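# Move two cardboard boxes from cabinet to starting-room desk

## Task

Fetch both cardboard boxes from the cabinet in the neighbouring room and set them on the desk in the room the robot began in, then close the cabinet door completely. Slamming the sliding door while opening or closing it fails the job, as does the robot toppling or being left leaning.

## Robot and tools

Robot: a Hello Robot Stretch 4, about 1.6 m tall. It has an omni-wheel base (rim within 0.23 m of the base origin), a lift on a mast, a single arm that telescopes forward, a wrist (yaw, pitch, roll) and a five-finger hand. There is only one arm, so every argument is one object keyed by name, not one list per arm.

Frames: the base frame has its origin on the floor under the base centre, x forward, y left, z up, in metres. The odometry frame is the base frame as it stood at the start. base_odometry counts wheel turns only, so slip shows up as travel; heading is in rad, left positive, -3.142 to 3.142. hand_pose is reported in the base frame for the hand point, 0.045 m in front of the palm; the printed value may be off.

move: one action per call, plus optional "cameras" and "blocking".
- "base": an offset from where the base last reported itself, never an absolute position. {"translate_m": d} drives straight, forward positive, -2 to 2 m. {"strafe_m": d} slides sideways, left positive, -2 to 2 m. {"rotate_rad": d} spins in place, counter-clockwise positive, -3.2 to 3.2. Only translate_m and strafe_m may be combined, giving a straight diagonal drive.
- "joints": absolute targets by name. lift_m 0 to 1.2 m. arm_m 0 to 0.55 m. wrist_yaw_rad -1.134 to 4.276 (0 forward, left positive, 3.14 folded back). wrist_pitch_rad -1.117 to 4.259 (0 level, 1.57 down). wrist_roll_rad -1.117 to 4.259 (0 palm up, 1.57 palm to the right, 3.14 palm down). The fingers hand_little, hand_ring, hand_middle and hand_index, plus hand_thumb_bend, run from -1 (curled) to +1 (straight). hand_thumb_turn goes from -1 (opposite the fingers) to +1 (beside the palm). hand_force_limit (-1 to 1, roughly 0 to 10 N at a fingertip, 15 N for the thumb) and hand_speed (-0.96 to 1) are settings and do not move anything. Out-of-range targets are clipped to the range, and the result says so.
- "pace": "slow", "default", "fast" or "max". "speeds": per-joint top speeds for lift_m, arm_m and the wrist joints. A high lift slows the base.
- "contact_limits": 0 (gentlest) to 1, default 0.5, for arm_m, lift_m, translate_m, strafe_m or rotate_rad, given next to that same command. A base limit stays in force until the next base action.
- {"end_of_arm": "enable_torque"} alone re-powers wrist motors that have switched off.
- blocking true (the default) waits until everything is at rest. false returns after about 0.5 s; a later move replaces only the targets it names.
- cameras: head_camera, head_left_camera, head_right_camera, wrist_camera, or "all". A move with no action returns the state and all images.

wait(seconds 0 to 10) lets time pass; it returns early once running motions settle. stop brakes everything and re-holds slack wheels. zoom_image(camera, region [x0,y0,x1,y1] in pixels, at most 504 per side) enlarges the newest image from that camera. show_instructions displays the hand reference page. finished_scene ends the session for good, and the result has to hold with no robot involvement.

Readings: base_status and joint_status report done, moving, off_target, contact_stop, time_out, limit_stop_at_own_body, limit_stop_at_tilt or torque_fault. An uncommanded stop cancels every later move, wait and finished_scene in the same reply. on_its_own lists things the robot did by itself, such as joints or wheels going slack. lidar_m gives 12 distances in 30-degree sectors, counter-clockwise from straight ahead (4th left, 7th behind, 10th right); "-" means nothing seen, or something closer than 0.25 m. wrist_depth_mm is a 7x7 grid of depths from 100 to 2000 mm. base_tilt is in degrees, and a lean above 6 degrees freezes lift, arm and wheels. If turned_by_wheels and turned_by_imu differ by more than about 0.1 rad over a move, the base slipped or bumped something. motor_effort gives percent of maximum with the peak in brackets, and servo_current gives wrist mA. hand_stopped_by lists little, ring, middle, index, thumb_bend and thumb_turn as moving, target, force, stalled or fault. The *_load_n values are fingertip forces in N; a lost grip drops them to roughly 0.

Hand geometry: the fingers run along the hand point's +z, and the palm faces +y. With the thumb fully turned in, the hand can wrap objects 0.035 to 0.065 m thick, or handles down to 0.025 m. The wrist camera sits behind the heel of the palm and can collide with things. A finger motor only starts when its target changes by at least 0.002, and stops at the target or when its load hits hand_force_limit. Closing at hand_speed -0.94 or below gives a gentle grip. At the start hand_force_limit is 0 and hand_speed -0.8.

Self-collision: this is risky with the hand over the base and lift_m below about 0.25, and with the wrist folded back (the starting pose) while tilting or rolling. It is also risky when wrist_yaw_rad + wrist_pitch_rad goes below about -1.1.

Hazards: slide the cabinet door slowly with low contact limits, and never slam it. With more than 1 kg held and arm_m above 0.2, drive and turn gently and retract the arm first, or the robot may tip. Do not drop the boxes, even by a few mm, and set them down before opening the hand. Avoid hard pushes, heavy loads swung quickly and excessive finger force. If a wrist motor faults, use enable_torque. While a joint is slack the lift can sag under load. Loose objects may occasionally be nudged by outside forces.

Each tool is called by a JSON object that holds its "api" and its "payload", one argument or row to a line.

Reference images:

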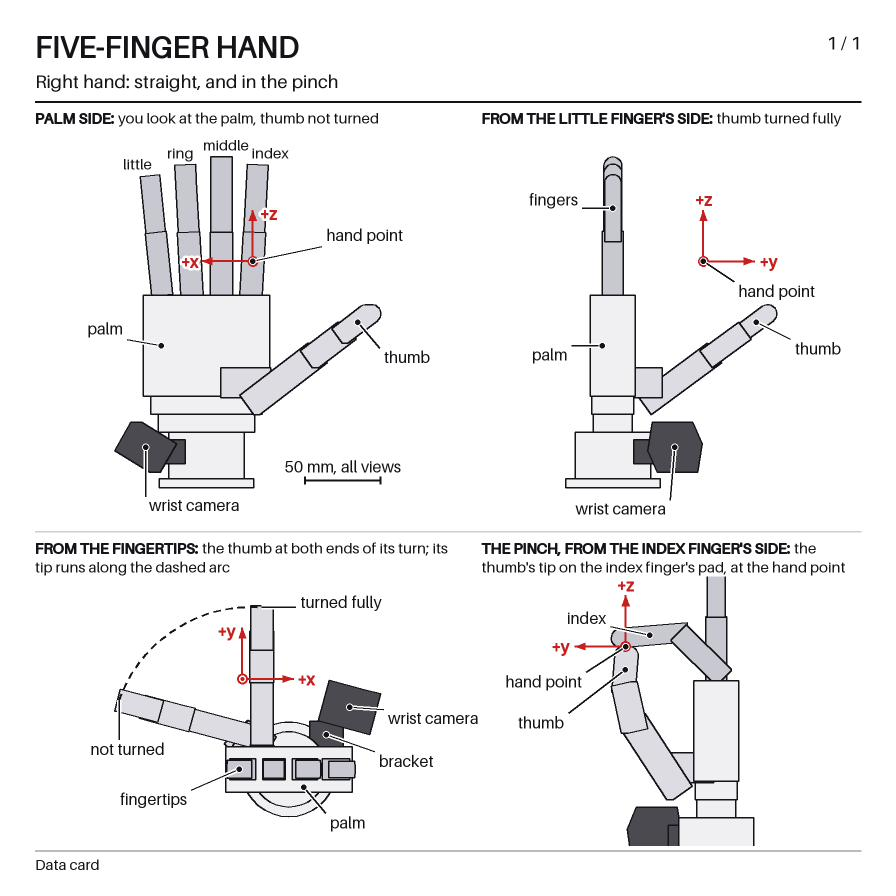

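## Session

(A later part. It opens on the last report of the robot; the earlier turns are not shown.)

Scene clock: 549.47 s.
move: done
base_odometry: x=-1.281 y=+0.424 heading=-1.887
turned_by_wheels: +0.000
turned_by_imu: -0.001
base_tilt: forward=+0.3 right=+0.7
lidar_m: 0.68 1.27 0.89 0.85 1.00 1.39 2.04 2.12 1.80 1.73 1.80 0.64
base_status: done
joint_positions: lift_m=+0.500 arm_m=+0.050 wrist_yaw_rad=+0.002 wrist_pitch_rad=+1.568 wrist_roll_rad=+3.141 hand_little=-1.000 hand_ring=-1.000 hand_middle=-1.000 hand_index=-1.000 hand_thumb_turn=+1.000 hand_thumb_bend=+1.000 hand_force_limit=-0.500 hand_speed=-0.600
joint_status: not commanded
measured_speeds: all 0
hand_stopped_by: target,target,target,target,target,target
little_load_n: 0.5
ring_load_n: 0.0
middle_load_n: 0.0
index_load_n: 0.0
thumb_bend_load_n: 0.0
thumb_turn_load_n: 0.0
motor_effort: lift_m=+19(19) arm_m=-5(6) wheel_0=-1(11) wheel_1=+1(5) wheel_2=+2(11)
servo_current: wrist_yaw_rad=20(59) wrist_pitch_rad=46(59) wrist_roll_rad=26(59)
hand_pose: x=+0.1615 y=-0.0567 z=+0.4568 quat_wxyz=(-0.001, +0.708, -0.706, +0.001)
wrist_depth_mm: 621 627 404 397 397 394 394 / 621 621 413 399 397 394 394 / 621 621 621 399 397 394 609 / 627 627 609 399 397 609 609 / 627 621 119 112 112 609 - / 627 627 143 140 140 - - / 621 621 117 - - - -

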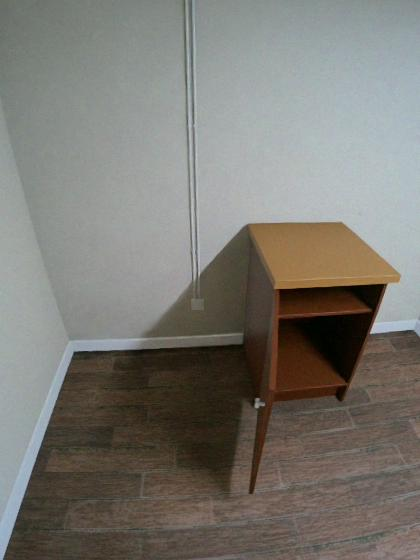

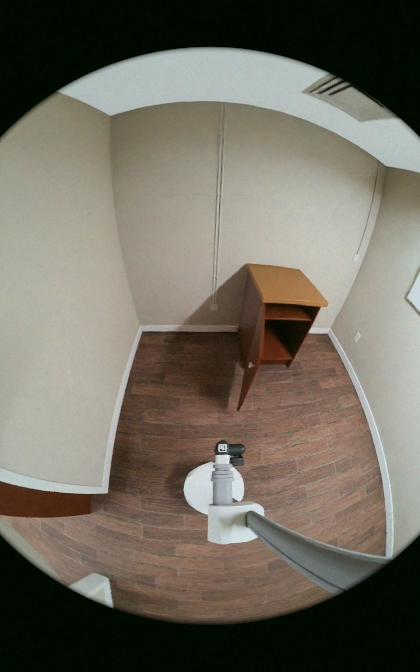

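{"api": "zoom_image", "payload": {
  "camera": "head_camera",
  "region": [210, 210, 420, 510]
}}

Scaled by 1.680 from the camera's image (finer frame: 1200x1600).

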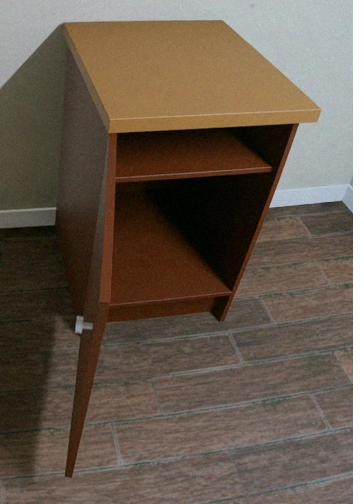

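{"api": "move", "payload": {
  "base": {"translate_m": 0.33, "strafe_m": 0.03},
  "contact_limits": {"translate_m": 0.1}
}}

{"api": "move", "payload": {
  "joints": {"arm_m": 0.25, "lift_m": 0.42},
  "speeds": {"arm_m": 0.15},
  "contact_limits": {"arm_m": 0.0},
  "cameras": ["head_camera", "head_right_camera", "wrist_camera"]
}}

Scene clock: 554.20 s.
move: done
base_odometry: x=-1.355 y=+0.101 heading=-1.887
turned_by_wheels: +0.000
turned_by_imu: -0.002
base_tilt: forward=+0.4 right=+0.8
lidar_m: 1.23 1.23 0.88 0.83 0.87 1.64 2.36 2.45 1.84 1.76 1.11 0.36
base_status: done
joint_positions: lift_m=+0.500 arm_m=+0.050 wrist_yaw_rad=+0.002 wrist_pitch_rad=+1.568 wrist_roll_rad=+3.141 hand_little=-1.000 hand_ring=-1.000 hand_middle=-1.000 hand_index=-1.000 hand_thumb_turn=+1.000 hand_thumb_bend=+1.000 hand_force_limit=-0.500 hand_speed=-0.600
joint_status: not commanded
measured_speeds: all 0
hand_stopped_by: target,target,target,target,target,target
little_load_n: 0.0
ring_load_n: 0.5
middle_load_n: 0.0
index_load_n: 0.0
thumb_bend_load_n: 0.0
thumb_turn_load_n: 0.0
motor_effort: lift_m=+19(19) arm_m=-6(6) wheel_0=+0(7) wheel_1=-1(7) wheel_2=+2(10)
servo_current: wrist_yaw_rad=46(65) wrist_pitch_rad=39(59) wrist_roll_rad=46(59)
contact_limits: translate_m 0.1
hand_pose: x=+0.1615 y=-0.0567 z=+0.4568 quat_wxyz=(-0.001, +0.708, -0.706, +0.001)
wrist_depth_mm: 627 615 404 399 397 394 394 / 621 627 407 397 397 394 397 / 627 621 615 397 397 394 609 / 627 627 615 399 399 609 615 / 621 621 119 112 112 609 - / 634 621 143 140 141 603 - / 627 621 117 - - - -
pictures: none

Scene clock: 556.20 s.
move: done
base_odometry: x=-1.355 y=+0.101 heading=-1.887
turned_by_wheels: +0.000
turned_by_imu: -0.001
base_tilt: forward=+0.4 right=+0.8
lidar_m: 1.23 1.24 0.88 0.82 0.87 1.66 2.37 2.46 1.85 1.75 1.07 0.36
base_status: not commanded
joint_positions: lift_m=+0.420 arm_m=+0.250 wrist_yaw_rad=+0.002 wrist_pitch_rad=+1.568 wrist_roll_rad=+3.141 hand_little=-1.000 hand_ring=-1.000 hand_middle=-1.000 hand_index=-1.000 hand_thumb_turn=+1.000 hand_thumb_bend=+1.000 hand_force_limit=-0.500 hand_speed=-0.600
joint_status: all done
measured_speeds: all 0
hand_stopped_by: target,target,target,target,target,target
little_load_n: 0.0
ring_load_n: 0.0
middle_load_n: 0.0
index_load_n: 0.0
thumb_bend_load_n: 0.0
thumb_turn_load_n: 0.0
motor_effort: lift_m=+18(20) arm_m=+6(8) wheel_0=+0(0) wheel_1=-1(1) wheel_2=+2(2)
servo_current: wrist_yaw_rad=26(65) wrist_pitch_rad=39(65) wrist_roll_rad=39(52)
contact_limits: arm_m 0; translate_m 0.1
hand_pose: x=+0.3612 y=-0.0567 z=+0.3769 quat_wxyz=(-0.001, +0.708, -0.706, +0.001)
wrist_depth_mm: 549 535 535 404 366 530 525 / 190 539 535 539 530 525 525 / 201 289 535 535 525 530 525 / 211 310 535 535 535 530 525 / 220 329 119 112 112 525 - / 230 353 143 140 140 530 - / 241 334 117 - - - -
wrist_camera: T_world_to_cam=[[0.04576, 0.99894, -0.00498, 0.06561], [0.99895, -0.04576, -0.00085, -0.3665], [-0.00107, -0.00493, -0.99999, 0.53005]] pos_world=[0.36368, -0.0797, 0.53006]

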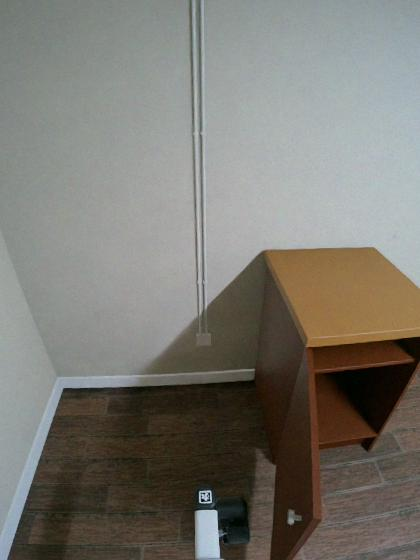

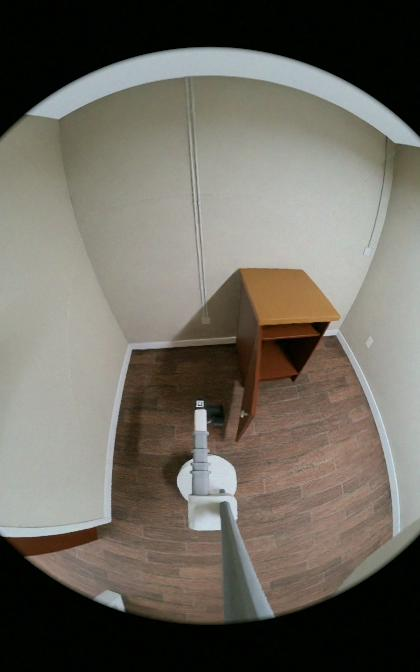

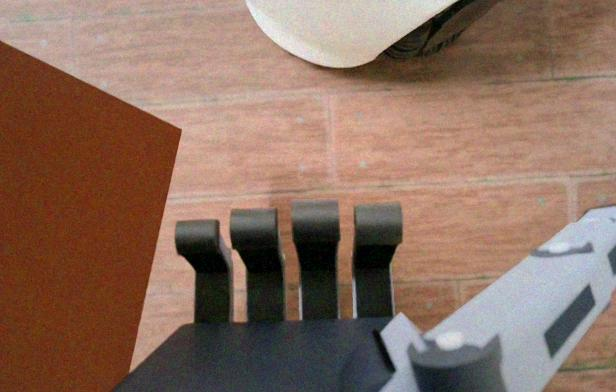

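{"api": "zoom_image", "payload": {
  "camera": "head_camera",
  "region": [200, 320, 420, 560]
}}

{"api": "zoom_image", "payload": {
  "camera": "head_right_camera",
  "region": [160, 240, 380, 500]
}}

Scaled by 2.100 from the camera's image (finer frame: 1200x1600).

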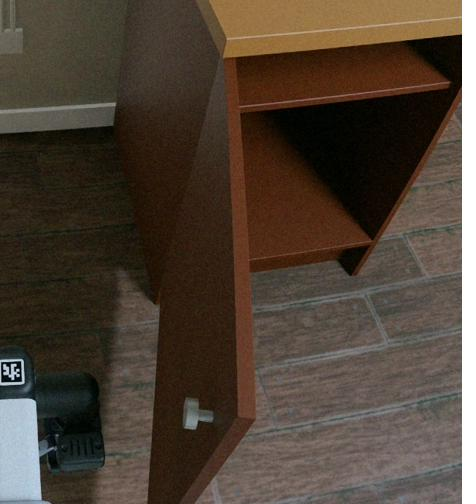

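Scaled by 1.938 from the camera's image (finer frame: 600x960).

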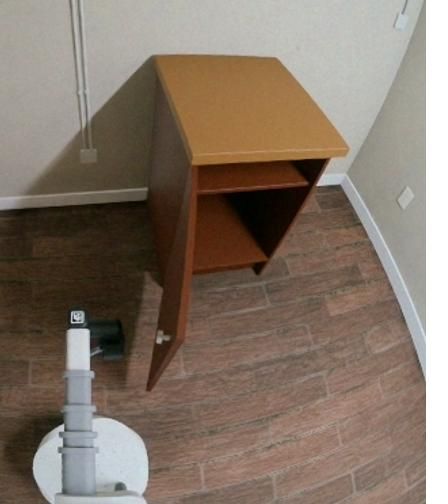

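{"api": "move", "payload": {
  "base": {"strafe_m": -0.16},
  "pace": "slow",
  "contact_limits": {"strafe_m": 0.1},
  "cameras": ["head_right_camera", "wrist_camera"]
}}

Scene clock: 562.90 s.
move: done
base_odometry: x=-1.507 y=+0.151 heading=-1.887
turned_by_wheels: +0.000
turned_by_imu: -0.001
base_tilt: forward=+0.3 right=+0.6
lidar_m: 0.66 1.40 1.03 0.99 1.01 1.72 2.37 2.38 1.68 1.57 1.64 0.30
base_status: done
joint_positions: lift_m=+0.420 arm_m=+0.250 wrist_yaw_rad=+0.002 wrist_pitch_rad=+1.568 wrist_roll_rad=+3.141 hand_little=-1.000 hand_ring=-1.000 hand_middle=-1.000 hand_index=-1.000 hand_thumb_turn=+1.000 hand_thumb_bend=+1.000 hand_force_limit=-0.500 hand_speed=-0.600
joint_status: not commanded
measured_speeds: all 0
hand_stopped_by: target,target,target,target,target,target
little_load_n: 0.0
ring_load_n: 0.0
middle_load_n: 0.5
index_load_n: 0.0
thumb_bend_load_n: 0.0
thumb_turn_load_n: 0.0
motor_effort: lift_m=+18(18) arm_m=+5(6) wheel_0=+1(8) wheel_1=+1(6) wheel_2=+1(4)
servo_current: wrist_yaw_rad=46(59) wrist_pitch_rad=52(59) wrist_roll_rad=33(65)
contact_limits: arm_m 0; strafe_m 0.1
hand_pose: x=+0.3613 y=-0.0567 z=+0.3769 quat_wxyz=(-0.001, +0.708, -0.706, +0.001)
wrist_depth_mm: 111 148 530 389 368 530 530 / 105 149 325 535 530 535 525 / 105 149 285 535 530 530 525 / 111 149 253 530 530 530 530 / 111 150 119 112 112 530 - / 112 150 142 140 141 - - / 112 132 117 - - - -
wrist_camera: T_world_to_cam=[[0.04586, 0.99894, -0.00498, 0.06557], [0.99895, -0.04586, -0.00085, -0.3666], [-0.00107, -0.00493, -0.99999, 0.53005]] pos_world=[0.36378, -0.0797, 0.53006]

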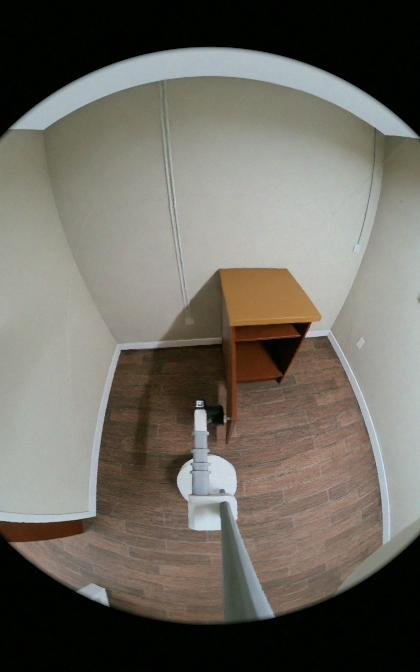

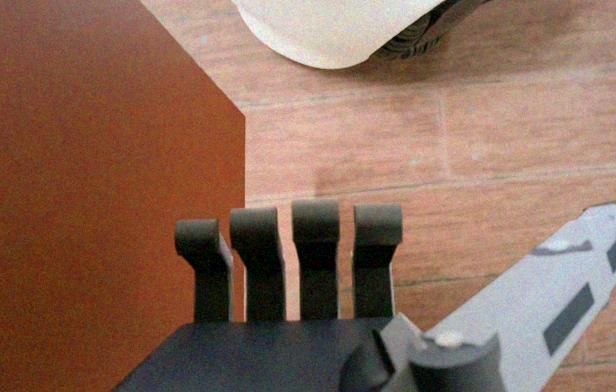

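{"api": "move", "payload": {
  "base": {"strafe_m": -0.12},
  "pace": "slow",
  "contact_limits": {"strafe_m": 0.1},
  "cameras": ["wrist_camera"]
}}

{"api": "move", "payload": {
  "base": {"strafe_m": -0.14, "translate_m": 0.1},
  "pace": "slow",
  "contact_limits": {"strafe_m": 0.1, "translate_m": 0.1},
  "cameras": ["head_camera", "head_right_camera", "wrist_camera"]
}}

Scene clock: 565.97 s.
move: done
base_odometry: x=-1.621 y=+0.188 heading=-1.887
turned_by_wheels: +0.000
turned_by_imu: -0.002
base_tilt: forward=+0.3 right=+0.8
lidar_m: 0.54 1.41 1.16 1.10 1.14 1.80 2.36 2.18 1.55 1.48 1.51 0.35
base_status: done
joint_positions: lift_m=+0.420 arm_m=+0.250 wrist_yaw_rad=+0.002 wrist_pitch_rad=+1.568 wrist_roll_rad=+3.141 hand_little=-1.000 hand_ring=-1.000 hand_middle=-1.000 hand_index=-1.000 hand_thumb_turn=+1.000 hand_thumb_bend=+1.000 hand_force_limit=-0.500 hand_speed=-0.600
joint_status: not commanded
measured_speeds: all 0
hand_stopped_by: target,target,target,target,target,target
little_load_n: 0.0
ring_load_n: 0.0
middle_load_n: 0.5
index_load_n: 0.0
thumb_bend_load_n: 0.0
thumb_turn_load_n: 0.0
motor_effort: lift_m=+18(18) arm_m=+5(5) wheel_0=+1(8) wheel_1=-1(6) wheel_2=+1(4)
servo_current: wrist_yaw_rad=33(59) wrist_pitch_rad=39(59) wrist_roll_rad=46(59)
contact_limits: arm_m 0; strafe_m 0.1
hand_pose: x=+0.3613 y=-0.0567 z=+0.3769 quat_wxyz=(-0.001, +0.708, -0.706, +0.001)
wrist_depth_mm: 539 539 535 389 366 530 525 / 171 539 535 535 535 525 525 / 158 242 535 535 530 530 525 / 144 218 530 535 535 525 521 / 135 197 119 112 113 530 - / 127 179 142 140 140 - - / 119 149 116 - - - -
wrist_camera: T_world_to_cam=[[0.04586, 0.99894, -0.00498, 0.06557], [0.99895, -0.04586, -0.00085, -0.3666], [-0.00107, -0.00493, -0.99999, 0.53005]] pos_world=[0.36378, -0.0797, 0.53006]

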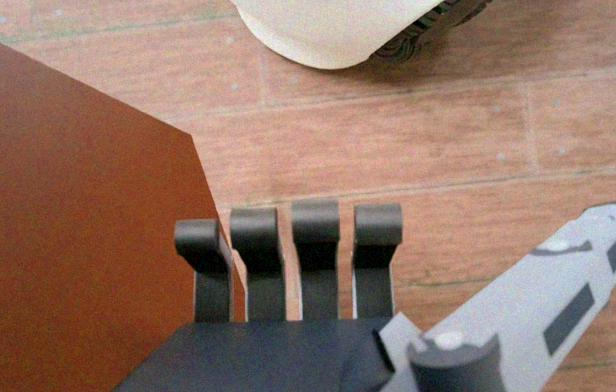

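"contact_limits": strafe_m and translate_m are given together and make one move, which takes one limit: state it under one of them only

{"api": "move", "payload": {
  "base": {"strafe_m": -0.15, "translate_m": 0.1},
  "pace": "slow",
  "contact_limits": {"translate_m": 0.1},
  "cameras": ["head_camera", "head_right_camera", "wrist_camera"]
}}

Scene clock: 569.27 s.
move: done
base_odometry: x=-1.795 y=+0.140 heading=-1.887
turned_by_wheels: +0.000
turned_by_imu: -0.002
base_tilt: forward=+0.5 right=+0.8
lidar_m: 0.48 1.32 1.33 1.25 1.30 1.98 2.45 1.91 1.39 1.31 1.37 0.38
base_status: done
joint_positions: lift_m=+0.420 arm_m=+0.250 wrist_yaw_rad=+0.001 wrist_pitch_rad=+1.569 wrist_roll_rad=+3.141 hand_little=-1.000 hand_ring=-1.000 hand_middle=-1.000 hand_index=-1.000 hand_thumb_turn=+1.000 hand_thumb_bend=+1.000 hand_force_limit=-0.500 hand_speed=-0.600
joint_status: not commanded
measured_speeds: all 0
hand_stopped_by: target,target,target,target,target,target
little_load_n: 0.0
ring_load_n: 0.0
middle_load_n: 0.0
index_load_n: 0.0
thumb_bend_load_n: 0.0
thumb_turn_load_n: 0.0
motor_effort: lift_m=+18(18) arm_m=+5(5) wheel_0=-1(10) wheel_1=+1(5) wheel_2=+0(7)
servo_current: wrist_yaw_rad=65(72) wrist_pitch_rad=33(59) wrist_roll_rad=52(59)
contact_limits: arm_m 0; translate_m 0.1
hand_pose: x=+0.3611 y=-0.0567 z=+0.3769 quat_wxyz=(-0.001, +0.708, -0.706, +0.001)
wrist_depth_mm: 549 539 535 384 366 525 521 / 544 544 539 535 525 530 525 / 544 544 535 530 535 525 525 / 229 340 539 530 530 530 525 / 187 256 119 112 112 525 - / 158 204 142 140 140 521 - / 136 158 116 - - - -
wrist_camera: T_world_to_cam=[[0.04606, 0.99893, -0.00502, 0.06553], [0.99894, -0.04607, -0.00174, -0.36604], [-0.00197, -0.00493, -0.99999, 0.53047]] pos_world=[0.36367, -0.0797, 0.53016]

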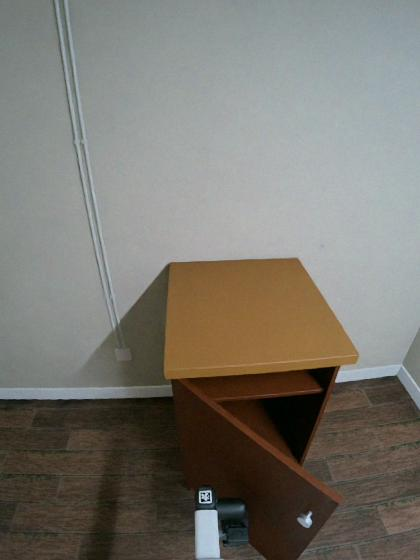

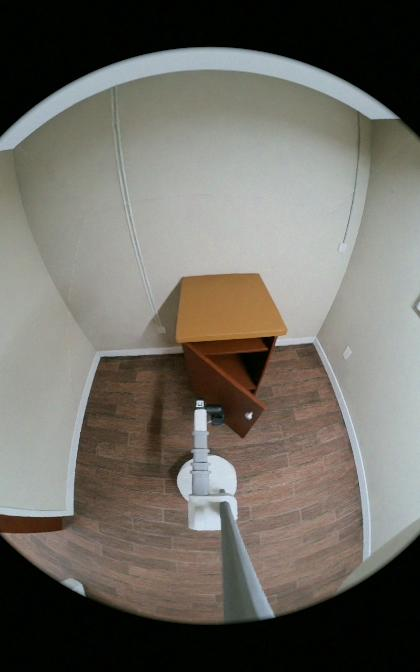

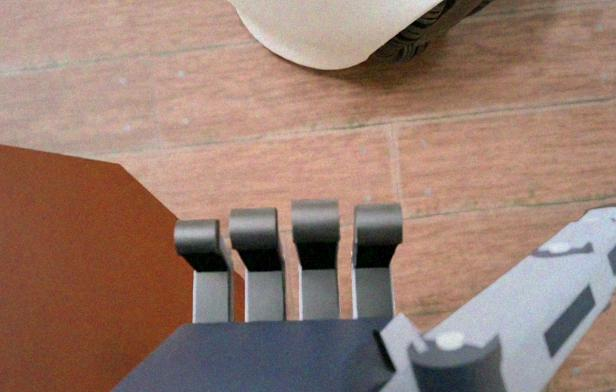

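{"api": "move", "payload": {
  "base": {"strafe_m": -0.13, "translate_m": 0.15},
  "pace": "slow",
  "contact_limits": {"translate_m": 0.1},
  "cameras": ["head_camera", "wrist_camera"]
}}

Scene clock: 572.90 s.
move: done
base_odometry: x=-1.965 y=+0.037 heading=-1.887
turned_by_wheels: +0.000
turned_by_imu: -0.003
base_tilt: forward=+0.3 right=+0.8
lidar_m: 0.51 0.53 1.47 1.37 1.45 2.16 2.60 1.77 1.25 1.19 1.24 0.54
base_status: done
joint_positions: lift_m=+0.420 arm_m=+0.250 wrist_yaw_rad=+0.000 wrist_pitch_rad=+1.571 wrist_roll_rad=+3.141 hand_little=-1.000 hand_ring=-1.000 hand_middle=-1.000 hand_index=-1.000 hand_thumb_turn=+1.000 hand_thumb_bend=+1.000 hand_force_limit=-0.500 hand_speed=-0.600
joint_status: not commanded
measured_speeds: all 0
hand_stopped_by: target,target,target,target,target,target
little_load_n: 0.0
ring_load_n: 0.0
middle_load_n: 0.0
index_load_n: 0.0
thumb_bend_load_n: 0.0
thumb_turn_load_n: 0.0
motor_effort: lift_m=+18(18) arm_m=+5(5) wheel_0=+0(9) wheel_1=+0(5) wheel_2=-1(6)
servo_current: wrist_yaw_rad=33(65) wrist_pitch_rad=26(65) wrist_roll_rad=39(59)
contact_limits: arm_m 0; translate_m 0.1
hand_pose: x=+0.3607 y=-0.0567 z=+0.3770 quat_wxyz=(+0.000, +0.707, -0.707, +0.000)
wrist_depth_mm: 544 539 535 387 366 525 525 / 549 535 539 530 530 525 521 / 539 539 539 530 535 530 521 / 544 544 539 535 535 530 525 / 544 539 119 112 112 530 - / 549 539 143 140 141 530 - / 544 544 117 - - - -
wrist_camera: T_world_to_cam=[[0.04705, 0.99888, -0.00509, 0.06521], [0.99889, -0.04706, -0.00321, -0.36521], [-0.00345, -0.00493, -0.99998, 0.53111]] pos_world=[0.36356, -0.0797, 0.53026]

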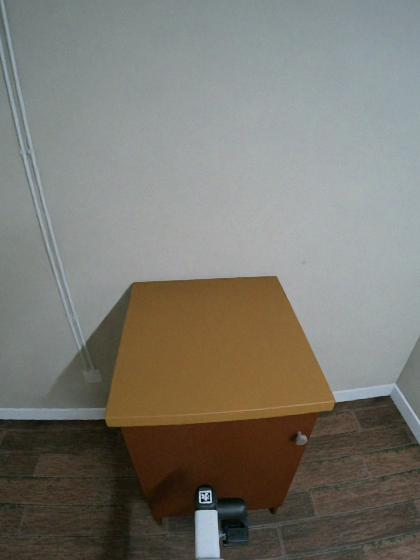

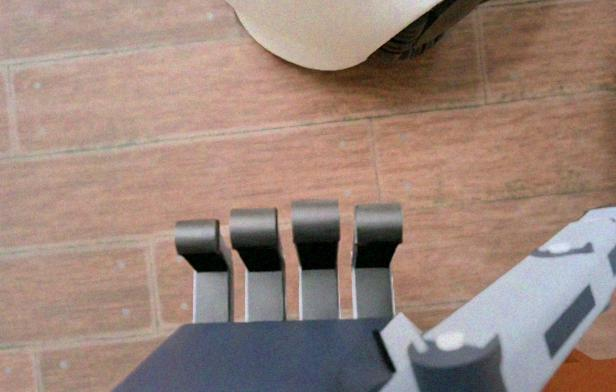

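{"api": "zoom_image", "payload": {
  "camera": "head_camera",
  "region": [90, 390, 350, 560]
}}

Scaled by 1.938 from the camera's image (finer frame: 1200x1600).

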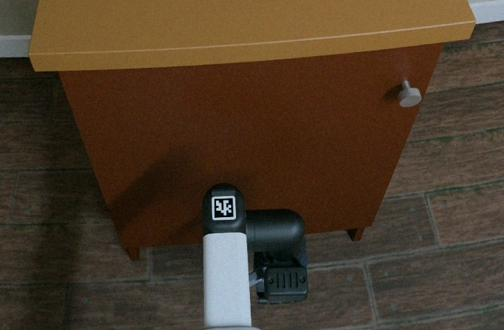

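{"api": "move", "payload": {
  "base": {"strafe_m": -0.2},
  "contact_limits": {"strafe_m": 0.1},
  "cameras": ["head_camera", "wrist_camera"]
}}

{"api": "move", "payload": {
  "joints": {"arm_m": 0.33},
  "speeds": {"arm_m": 0.08},
  "contact_limits": {"arm_m": 0.0},
  "cameras": ["head_camera", "wrist_camera"]
}}

Scene clock: 575.53 s.
move: done
base_odometry: x=-2.155 y=+0.100 heading=-1.887
turned_by_wheels: +0.000
turned_by_imu: +0.000
base_tilt: forward=+0.3 right=+0.7
lidar_m: 0.51 0.54 1.56 1.59 1.65 2.27 2.61 1.40 1.06 0.98 1.01 1.18
base_status: done
joint_positions: lift_m=+0.420 arm_m=+0.250 wrist_yaw_rad=+0.000 wrist_pitch_rad=+1.571 wrist_roll_rad=+3.141 hand_little=-1.000 hand_ring=-1.000 hand_middle=-1.000 hand_index=-1.000 hand_thumb_turn=+1.000 hand_thumb_bend=+1.000 hand_force_limit=-0.500 hand_speed=-0.600
joint_status: not commanded
measured_speeds: all 0
hand_stopped_by: target,target,target,target,target,target
little_load_n: 0.0
ring_load_n: 0.0
middle_load_n: 0.0
index_load_n: 0.0
thumb_bend_load_n: 0.0
thumb_turn_load_n: 0.0
motor_effort: lift_m=+18(18) arm_m=+5(5) wheel_0=+0(9) wheel_1=+1(9) wheel_2=+0(3)
servo_current: wrist_yaw_rad=39(78) wrist_pitch_rad=52(65) wrist_roll_rad=46(52)
contact_limits: arm_m 0; strafe_m 0.1
hand_pose: x=+0.3607 y=-0.0567 z=+0.3770 quat_wxyz=(+0.000, +0.707, -0.707, +0.000)
wrist_depth_mm: 539 539 539 387 364 525 521 / 539 539 539 535 535 525 521 / 544 544 535 539 525 530 525 / 544 539 539 535 535 530 525 / 544 539 119 112 112 525 - / 544 535 143 139 140 - - / 539 539 117 - - - -
wrist_camera: T_world_to_cam=[[0.04705, 0.99888, -0.00509, 0.06521], [0.99889, -0.04706, -0.00321, -0.36521], [-0.00345, -0.00493, -0.99998, 0.53111]] pos_world=[0.36356, -0.0797, 0.53026]

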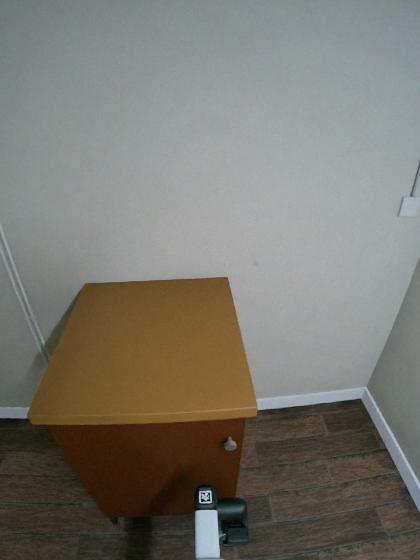

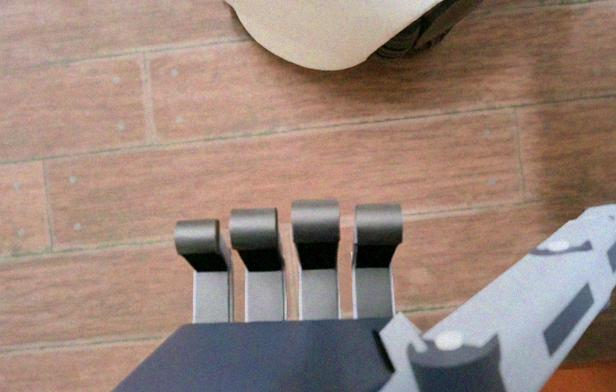

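Scene clock: 577.03 s.
move: done
base_odometry: x=-2.155 y=+0.100 heading=-1.887
turned_by_wheels: +0.000
turned_by_imu: -0.001
base_tilt: forward=+0.3 right=+0.7
lidar_m: 0.51 0.54 1.57 1.58 1.66 2.29 2.60 1.44 1.04 0.99 1.04 1.19
base_status: not commanded
joint_positions: lift_m=+0.420 arm_m=+0.330 wrist_yaw_rad=+0.000 wrist_pitch_rad=+1.571 wrist_roll_rad=+3.141 hand_little=-1.000 hand_ring=-1.000 hand_middle=-1.000 hand_index=-1.000 hand_thumb_turn=+1.000 hand_thumb_bend=+1.000 hand_force_limit=-0.500 hand_speed=-0.600
joint_status: all done
measured_speeds: all 0
hand_stopped_by: target,target,target,target,target,target
little_load_n: 0.0
ring_load_n: 0.0
middle_load_n: 0.0
index_load_n: 0.0
thumb_bend_load_n: 0.0
thumb_turn_load_n: 0.0
motor_effort: lift_m=+18(18) arm_m=+5(8) wheel_0=+0(0) wheel_1=+1(1) wheel_2=+0(0)
servo_current: wrist_yaw_rad=33(65) wrist_pitch_rad=39(52) wrist_roll_rad=46(52)
contact_limits: arm_m 0; strafe_m 0.1
hand_pose: x=+0.4407 y=-0.0567 z=+0.3770 quat_wxyz=(+0.000, +0.707, -0.707, +0.000)
wrist_depth_mm: 549 535 535 530 535 525 525 / 539 539 535 539 530 530 521 / 544 539 544 535 535 525 525 / 544 539 539 530 530 530 521 / 544 539 119 112 112 525 - / 544 539 143 140 141 - - / 544 539 116 - - - -
wrist_camera: T_world_to_cam=[[0.04705, 0.99888, -0.00509, 0.06145], [0.99889, -0.04706, -0.00321, -0.44502], [-0.00345, -0.00493, -0.99998, 0.53138]] pos_world=[0.44346, -0.0797, 0.53026]

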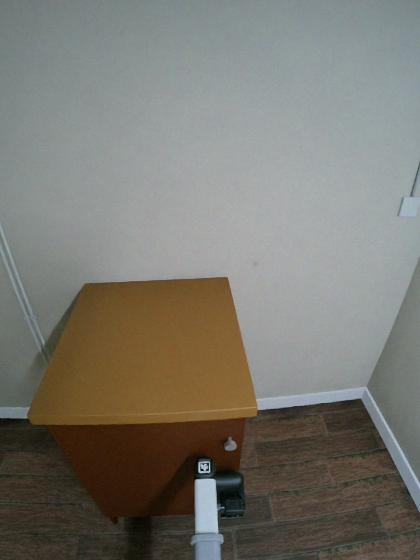

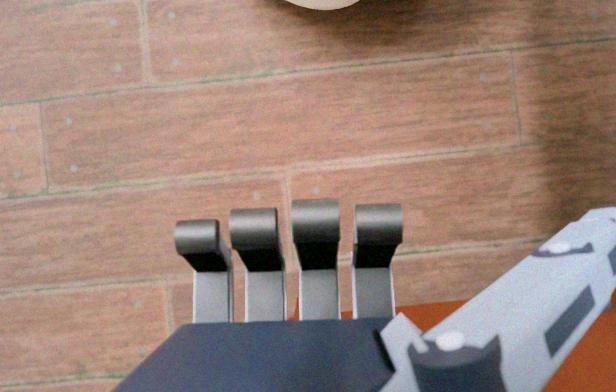

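{"api": "move", "payload": {
  "base": {"strafe_m": 0.07}
}}

{"api": "move", "payload": {
  "joints": {"arm_m": 0.45},
  "speeds": {"arm_m": 0.06},
  "contact_limits": {"arm_m": 0.0},
  "cameras": ["head_camera", "wrist_camera"]
}}

Scene clock: 578.97 s.
move: done
base_odometry: x=-2.089 y=+0.078 heading=-1.887
turned_by_wheels: +0.000
turned_by_imu: -0.003
base_tilt: forward=+0.3 right=+0.7
lidar_m: 0.51 0.51 1.55 1.51 1.57 2.26 2.60 1.56 1.11 1.04 1.10 0.52
base_status: done
joint_positions: lift_m=+0.420 arm_m=+0.330 wrist_yaw_rad=+0.000 wrist_pitch_rad=+1.571 wrist_roll_rad=+3.141 hand_little=-1.000 hand_ring=-1.000 hand_middle=-1.000 hand_index=-1.000 hand_thumb_turn=+1.000 hand_thumb_bend=+1.000 hand_force_limit=-0.500 hand_speed=-0.600
joint_status: not commanded
measured_speeds: all 0
hand_stopped_by: target,target,target,target,target,target
little_load_n: 0.0
ring_load_n: 0.5
middle_load_n: 0.0
index_load_n: 0.5
thumb_bend_load_n: 0.0
thumb_turn_load_n: 0.0
motor_effort: lift_m=+18(18) arm_m=+5(6) wheel_0=-1(9) wheel_1=-1(8) wheel_2=-1(3)
servo_current: wrist_yaw_rad=39(65) wrist_pitch_rad=46(59) wrist_roll_rad=33(52)
contact_limits: arm_m 0
hand_pose: x=+0.4407 y=-0.0567 z=+0.3770 quat_wxyz=(+0.000, +0.707, -0.707, +0.000)
wrist_depth_mm: 544 544 539 535 525 525 525 / 544 535 535 535 530 530 525 / 544 535 539 535 535 535 521 / 539 539 535 535 530 525 525 / 539 535 119 112 112 530 - / 544 539 142 140 141 - - / 539 539 117 - - - -
pictures: none

Scene clock: 579.97 s.
move: contact_stop
base_odometry: x=-2.089 y=+0.078 heading=-1.887
turned_by_wheels: +0.000
turned_by_imu: +0.002
base_tilt: forward=+0.3 right=+0.8
lidar_m: 0.52 0.53 1.57 1.51 1.58 2.25 2.60 1.54 1.12 1.05 1.10 0.55
base_status: not commanded
joint_positions: lift_m=+0.420 arm_m=+0.355 wrist_yaw_rad=+0.000 wrist_pitch_rad=+1.571 wrist_roll_rad=+3.141 hand_little=-1.000 hand_ring=-1.000 hand_middle=-1.000 hand_index=-1.000 hand_thumb_turn=+1.000 hand_thumb_bend=+1.000 hand_force_limit=-0.500 hand_speed=-0.600
joint_status: arm_m contact_stop (moved +0.025 of +0.120)
measured_speeds: all 0
hand_stopped_by: target,target,target,target,target,target
little_load_n: 0.0
ring_load_n: 0.0
middle_load_n: 0.0
index_load_n: 0.0
thumb_bend_load_n: 0.0
thumb_turn_load_n: 0.0
on_its_own: arm_m is slack since a contact_stop (your +0.450 is given up)
motor_effort: lift_m=+20(20) arm_m=+0(23) wheel_0=+1(2) wheel_1=-1(6) wheel_2=-2(11)
servo_current: wrist_yaw_rad=46(46) wrist_pitch_rad=39(52) wrist_roll_rad=20(52)
contact_limits: arm_m 0
hand_pose: x=+0.4655 y=-0.0567 z=+0.3769 quat_wxyz=(+0.000, +0.707, -0.707, +0.000)
wrist_depth_mm: 539 544 539 539 535 530 530 / 544 544 544 530 535 530 525 / 544 535 539 535 535 521 521 / 544 535 535 530 535 521 530 / 544 539 119 112 112 525 - / 544 539 143 140 141 312 - / 544 539 117 - - - -
wrist_camera: T_world_to_cam=[[0.04705, 0.99888, -0.00509, 0.06028], [0.99889, -0.04706, -0.00321, -0.46989], [-0.00345, -0.00493, -0.99998, 0.53127]] pos_world=[0.46836, -0.0797, 0.53006]

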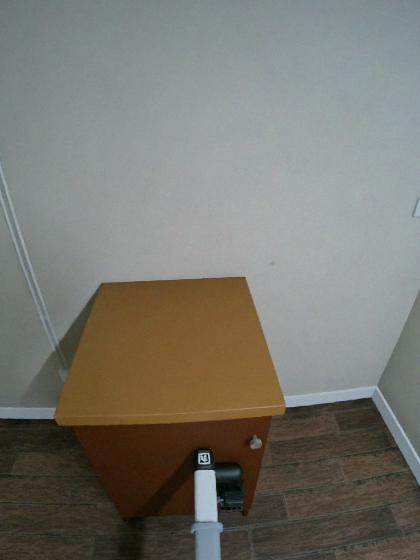

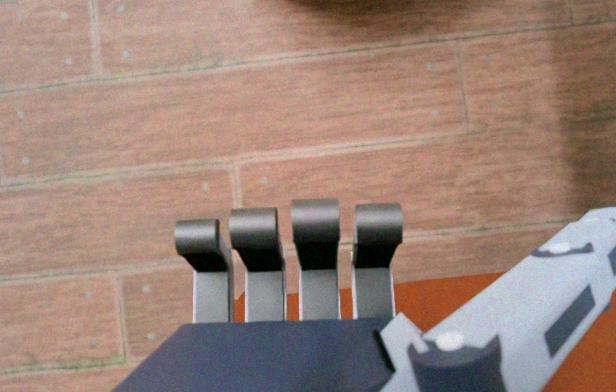

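{"api": "move", "payload": {
  "joints": {"arm_m": 0.1},
  "cameras": ["head_camera"]
}}

{"api": "zoom_image", "payload": {
  "camera": "head_camera",
  "region": [40, 390, 300, 560]
}}

{"api": "move", "payload": {
  "base": {"strafe_m": -0.4, "translate_m": -0.1},
  "cameras": ["head_camera", "head_left_camera"]
}}

{"api": "zoom_image", "payload": {
  "camera": "head_camera",
  "region": [0, 330, 220, 560]
}}

Scene clock: 582.23 s.
move: done
base_odometry: x=-2.089 y=+0.078 heading=-1.887
turned_by_wheels: +0.000
turned_by_imu: -0.002
base_tilt: forward=+0.4 right=+0.7
lidar_m: 0.51 0.53 1.57 1.52 1.57 2.24 2.61 1.56 1.11 1.06 1.09 0.53
base_status: not commanded
joint_positions: lift_m=+0.420 arm_m=+0.100 wrist_yaw_rad=+0.000 wrist_pitch_rad=+1.571 wrist_roll_rad=+3.141 hand_little=-1.000 hand_ring=-1.000 hand_middle=-1.000 hand_index=-1.000 hand_thumb_turn=+1.000 hand_thumb_bend=+1.000 hand_force_limit=-0.500 hand_speed=-0.600
joint_status: all done
measured_speeds: all 0
hand_stopped_by: target,target,target,target,target,target
little_load_n: 0.0
ring_load_n: 0.0
middle_load_n: 0.0
index_load_n: 0.0
thumb_bend_load_n: 0.0
thumb_turn_load_n: 0.0
motor_effort: lift_m=+20(20) arm_m=-6(7) wheel_0=-1(1) wheel_1=-1(2) wheel_2=-1(2)
servo_current: wrist_yaw_rad=33(59) wrist_pitch_rad=26(59) wrist_roll_rad=33(59)
hand_pose: x=+0.2109 y=-0.0567 z=+0.3769 quat_wxyz=(+0.000, +0.707, -0.707, +0.000)
wrist_depth_mm: 539 539 322 319 317 315 315 / 544 544 322 319 319 315 330 / 539 539 535 320 317 324 525 / 539 539 539 535 373 525 521 / 544 544 119 112 112 535 - / 535 539 142 139 141 - - / 539 539 117 - - - -

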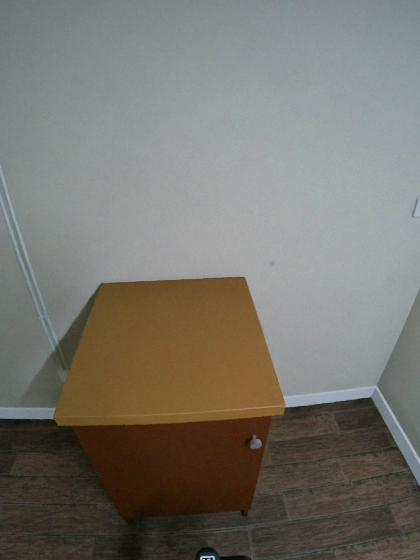

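Scaled by 1.938 from the camera's image (finer frame: 1200x1600).

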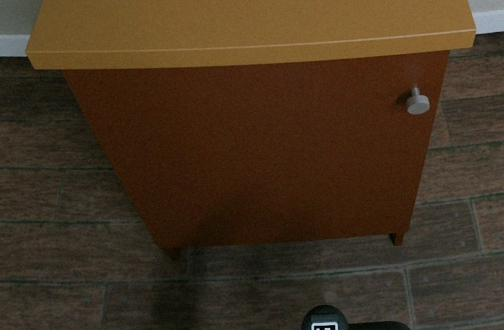

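Scene clock: 585.07 s.
move: done
base_odometry: x=-2.438 y=+0.298 heading=-1.887
turned_by_wheels: +0.000
turned_by_imu: -0.001
base_tilt: forward=+0.3 right=+0.7
lidar_m: 0.78 0.64 0.89 1.91 2.01 2.62 2.48 1.01 0.71 0.65 0.68 0.93
base_status: done
joint_positions: lift_m=+0.420 arm_m=+0.100 wrist_yaw_rad=+0.000 wrist_pitch_rad=+1.571 wrist_roll_rad=+3.141 hand_little=-1.000 hand_ring=-1.000 hand_middle=-1.000 hand_index=-1.000 hand_thumb_turn=+1.000 hand_thumb_bend=+1.000 hand_force_limit=-0.500 hand_speed=-0.600
joint_status: not commanded
measured_speeds: all 0
hand_stopped_by: target,target,target,target,target,target
little_load_n: 0.0
ring_load_n: 0.0
middle_load_n: 0.0
index_load_n: -0.5
thumb_bend_load_n: 0.0
thumb_turn_load_n: 0.0
motor_effort: lift_m=+19(20) arm_m=-6(6) wheel_0=+1(9) wheel_1=+2(9) wheel_2=-1(6)
servo_current: wrist_yaw_rad=7(59) wrist_pitch_rad=46(72) wrist_roll_rad=39(52)
hand_pose: x=+0.2109 y=-0.0567 z=+0.3769 quat_wxyz=(+0.000, +0.707, -0.707, +0.000)
wrist_depth_mm: 544 544 324 320 315 315 315 / 544 535 322 319 317 315 330 / 544 539 535 320 317 324 525 / 544 539 539 530 373 525 525 / 544 539 119 112 113 525 - / 544 539 143 140 141 - - / 544 544 117 - - - -

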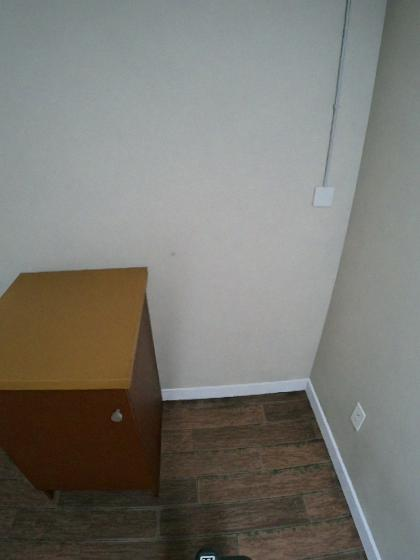

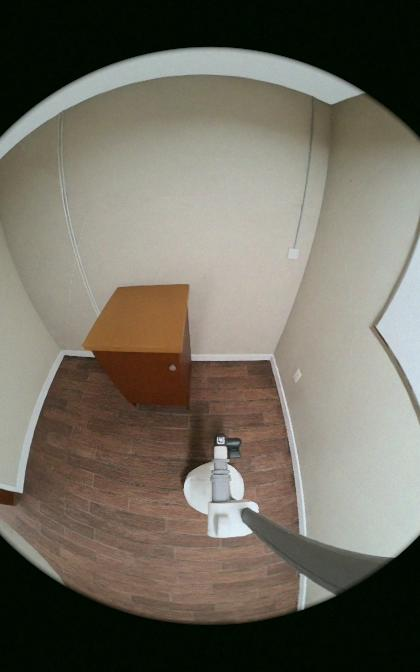

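Scaled by 2.191 from the camera's image (finer frame: 1200x1600).

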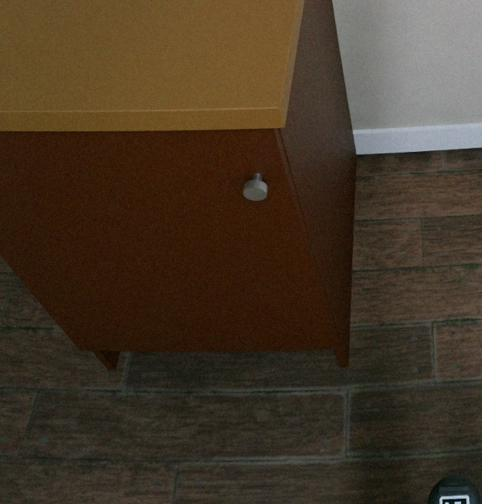

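{"api": "finished_scene", "payload": {

}}

The scene is finished: the task was done.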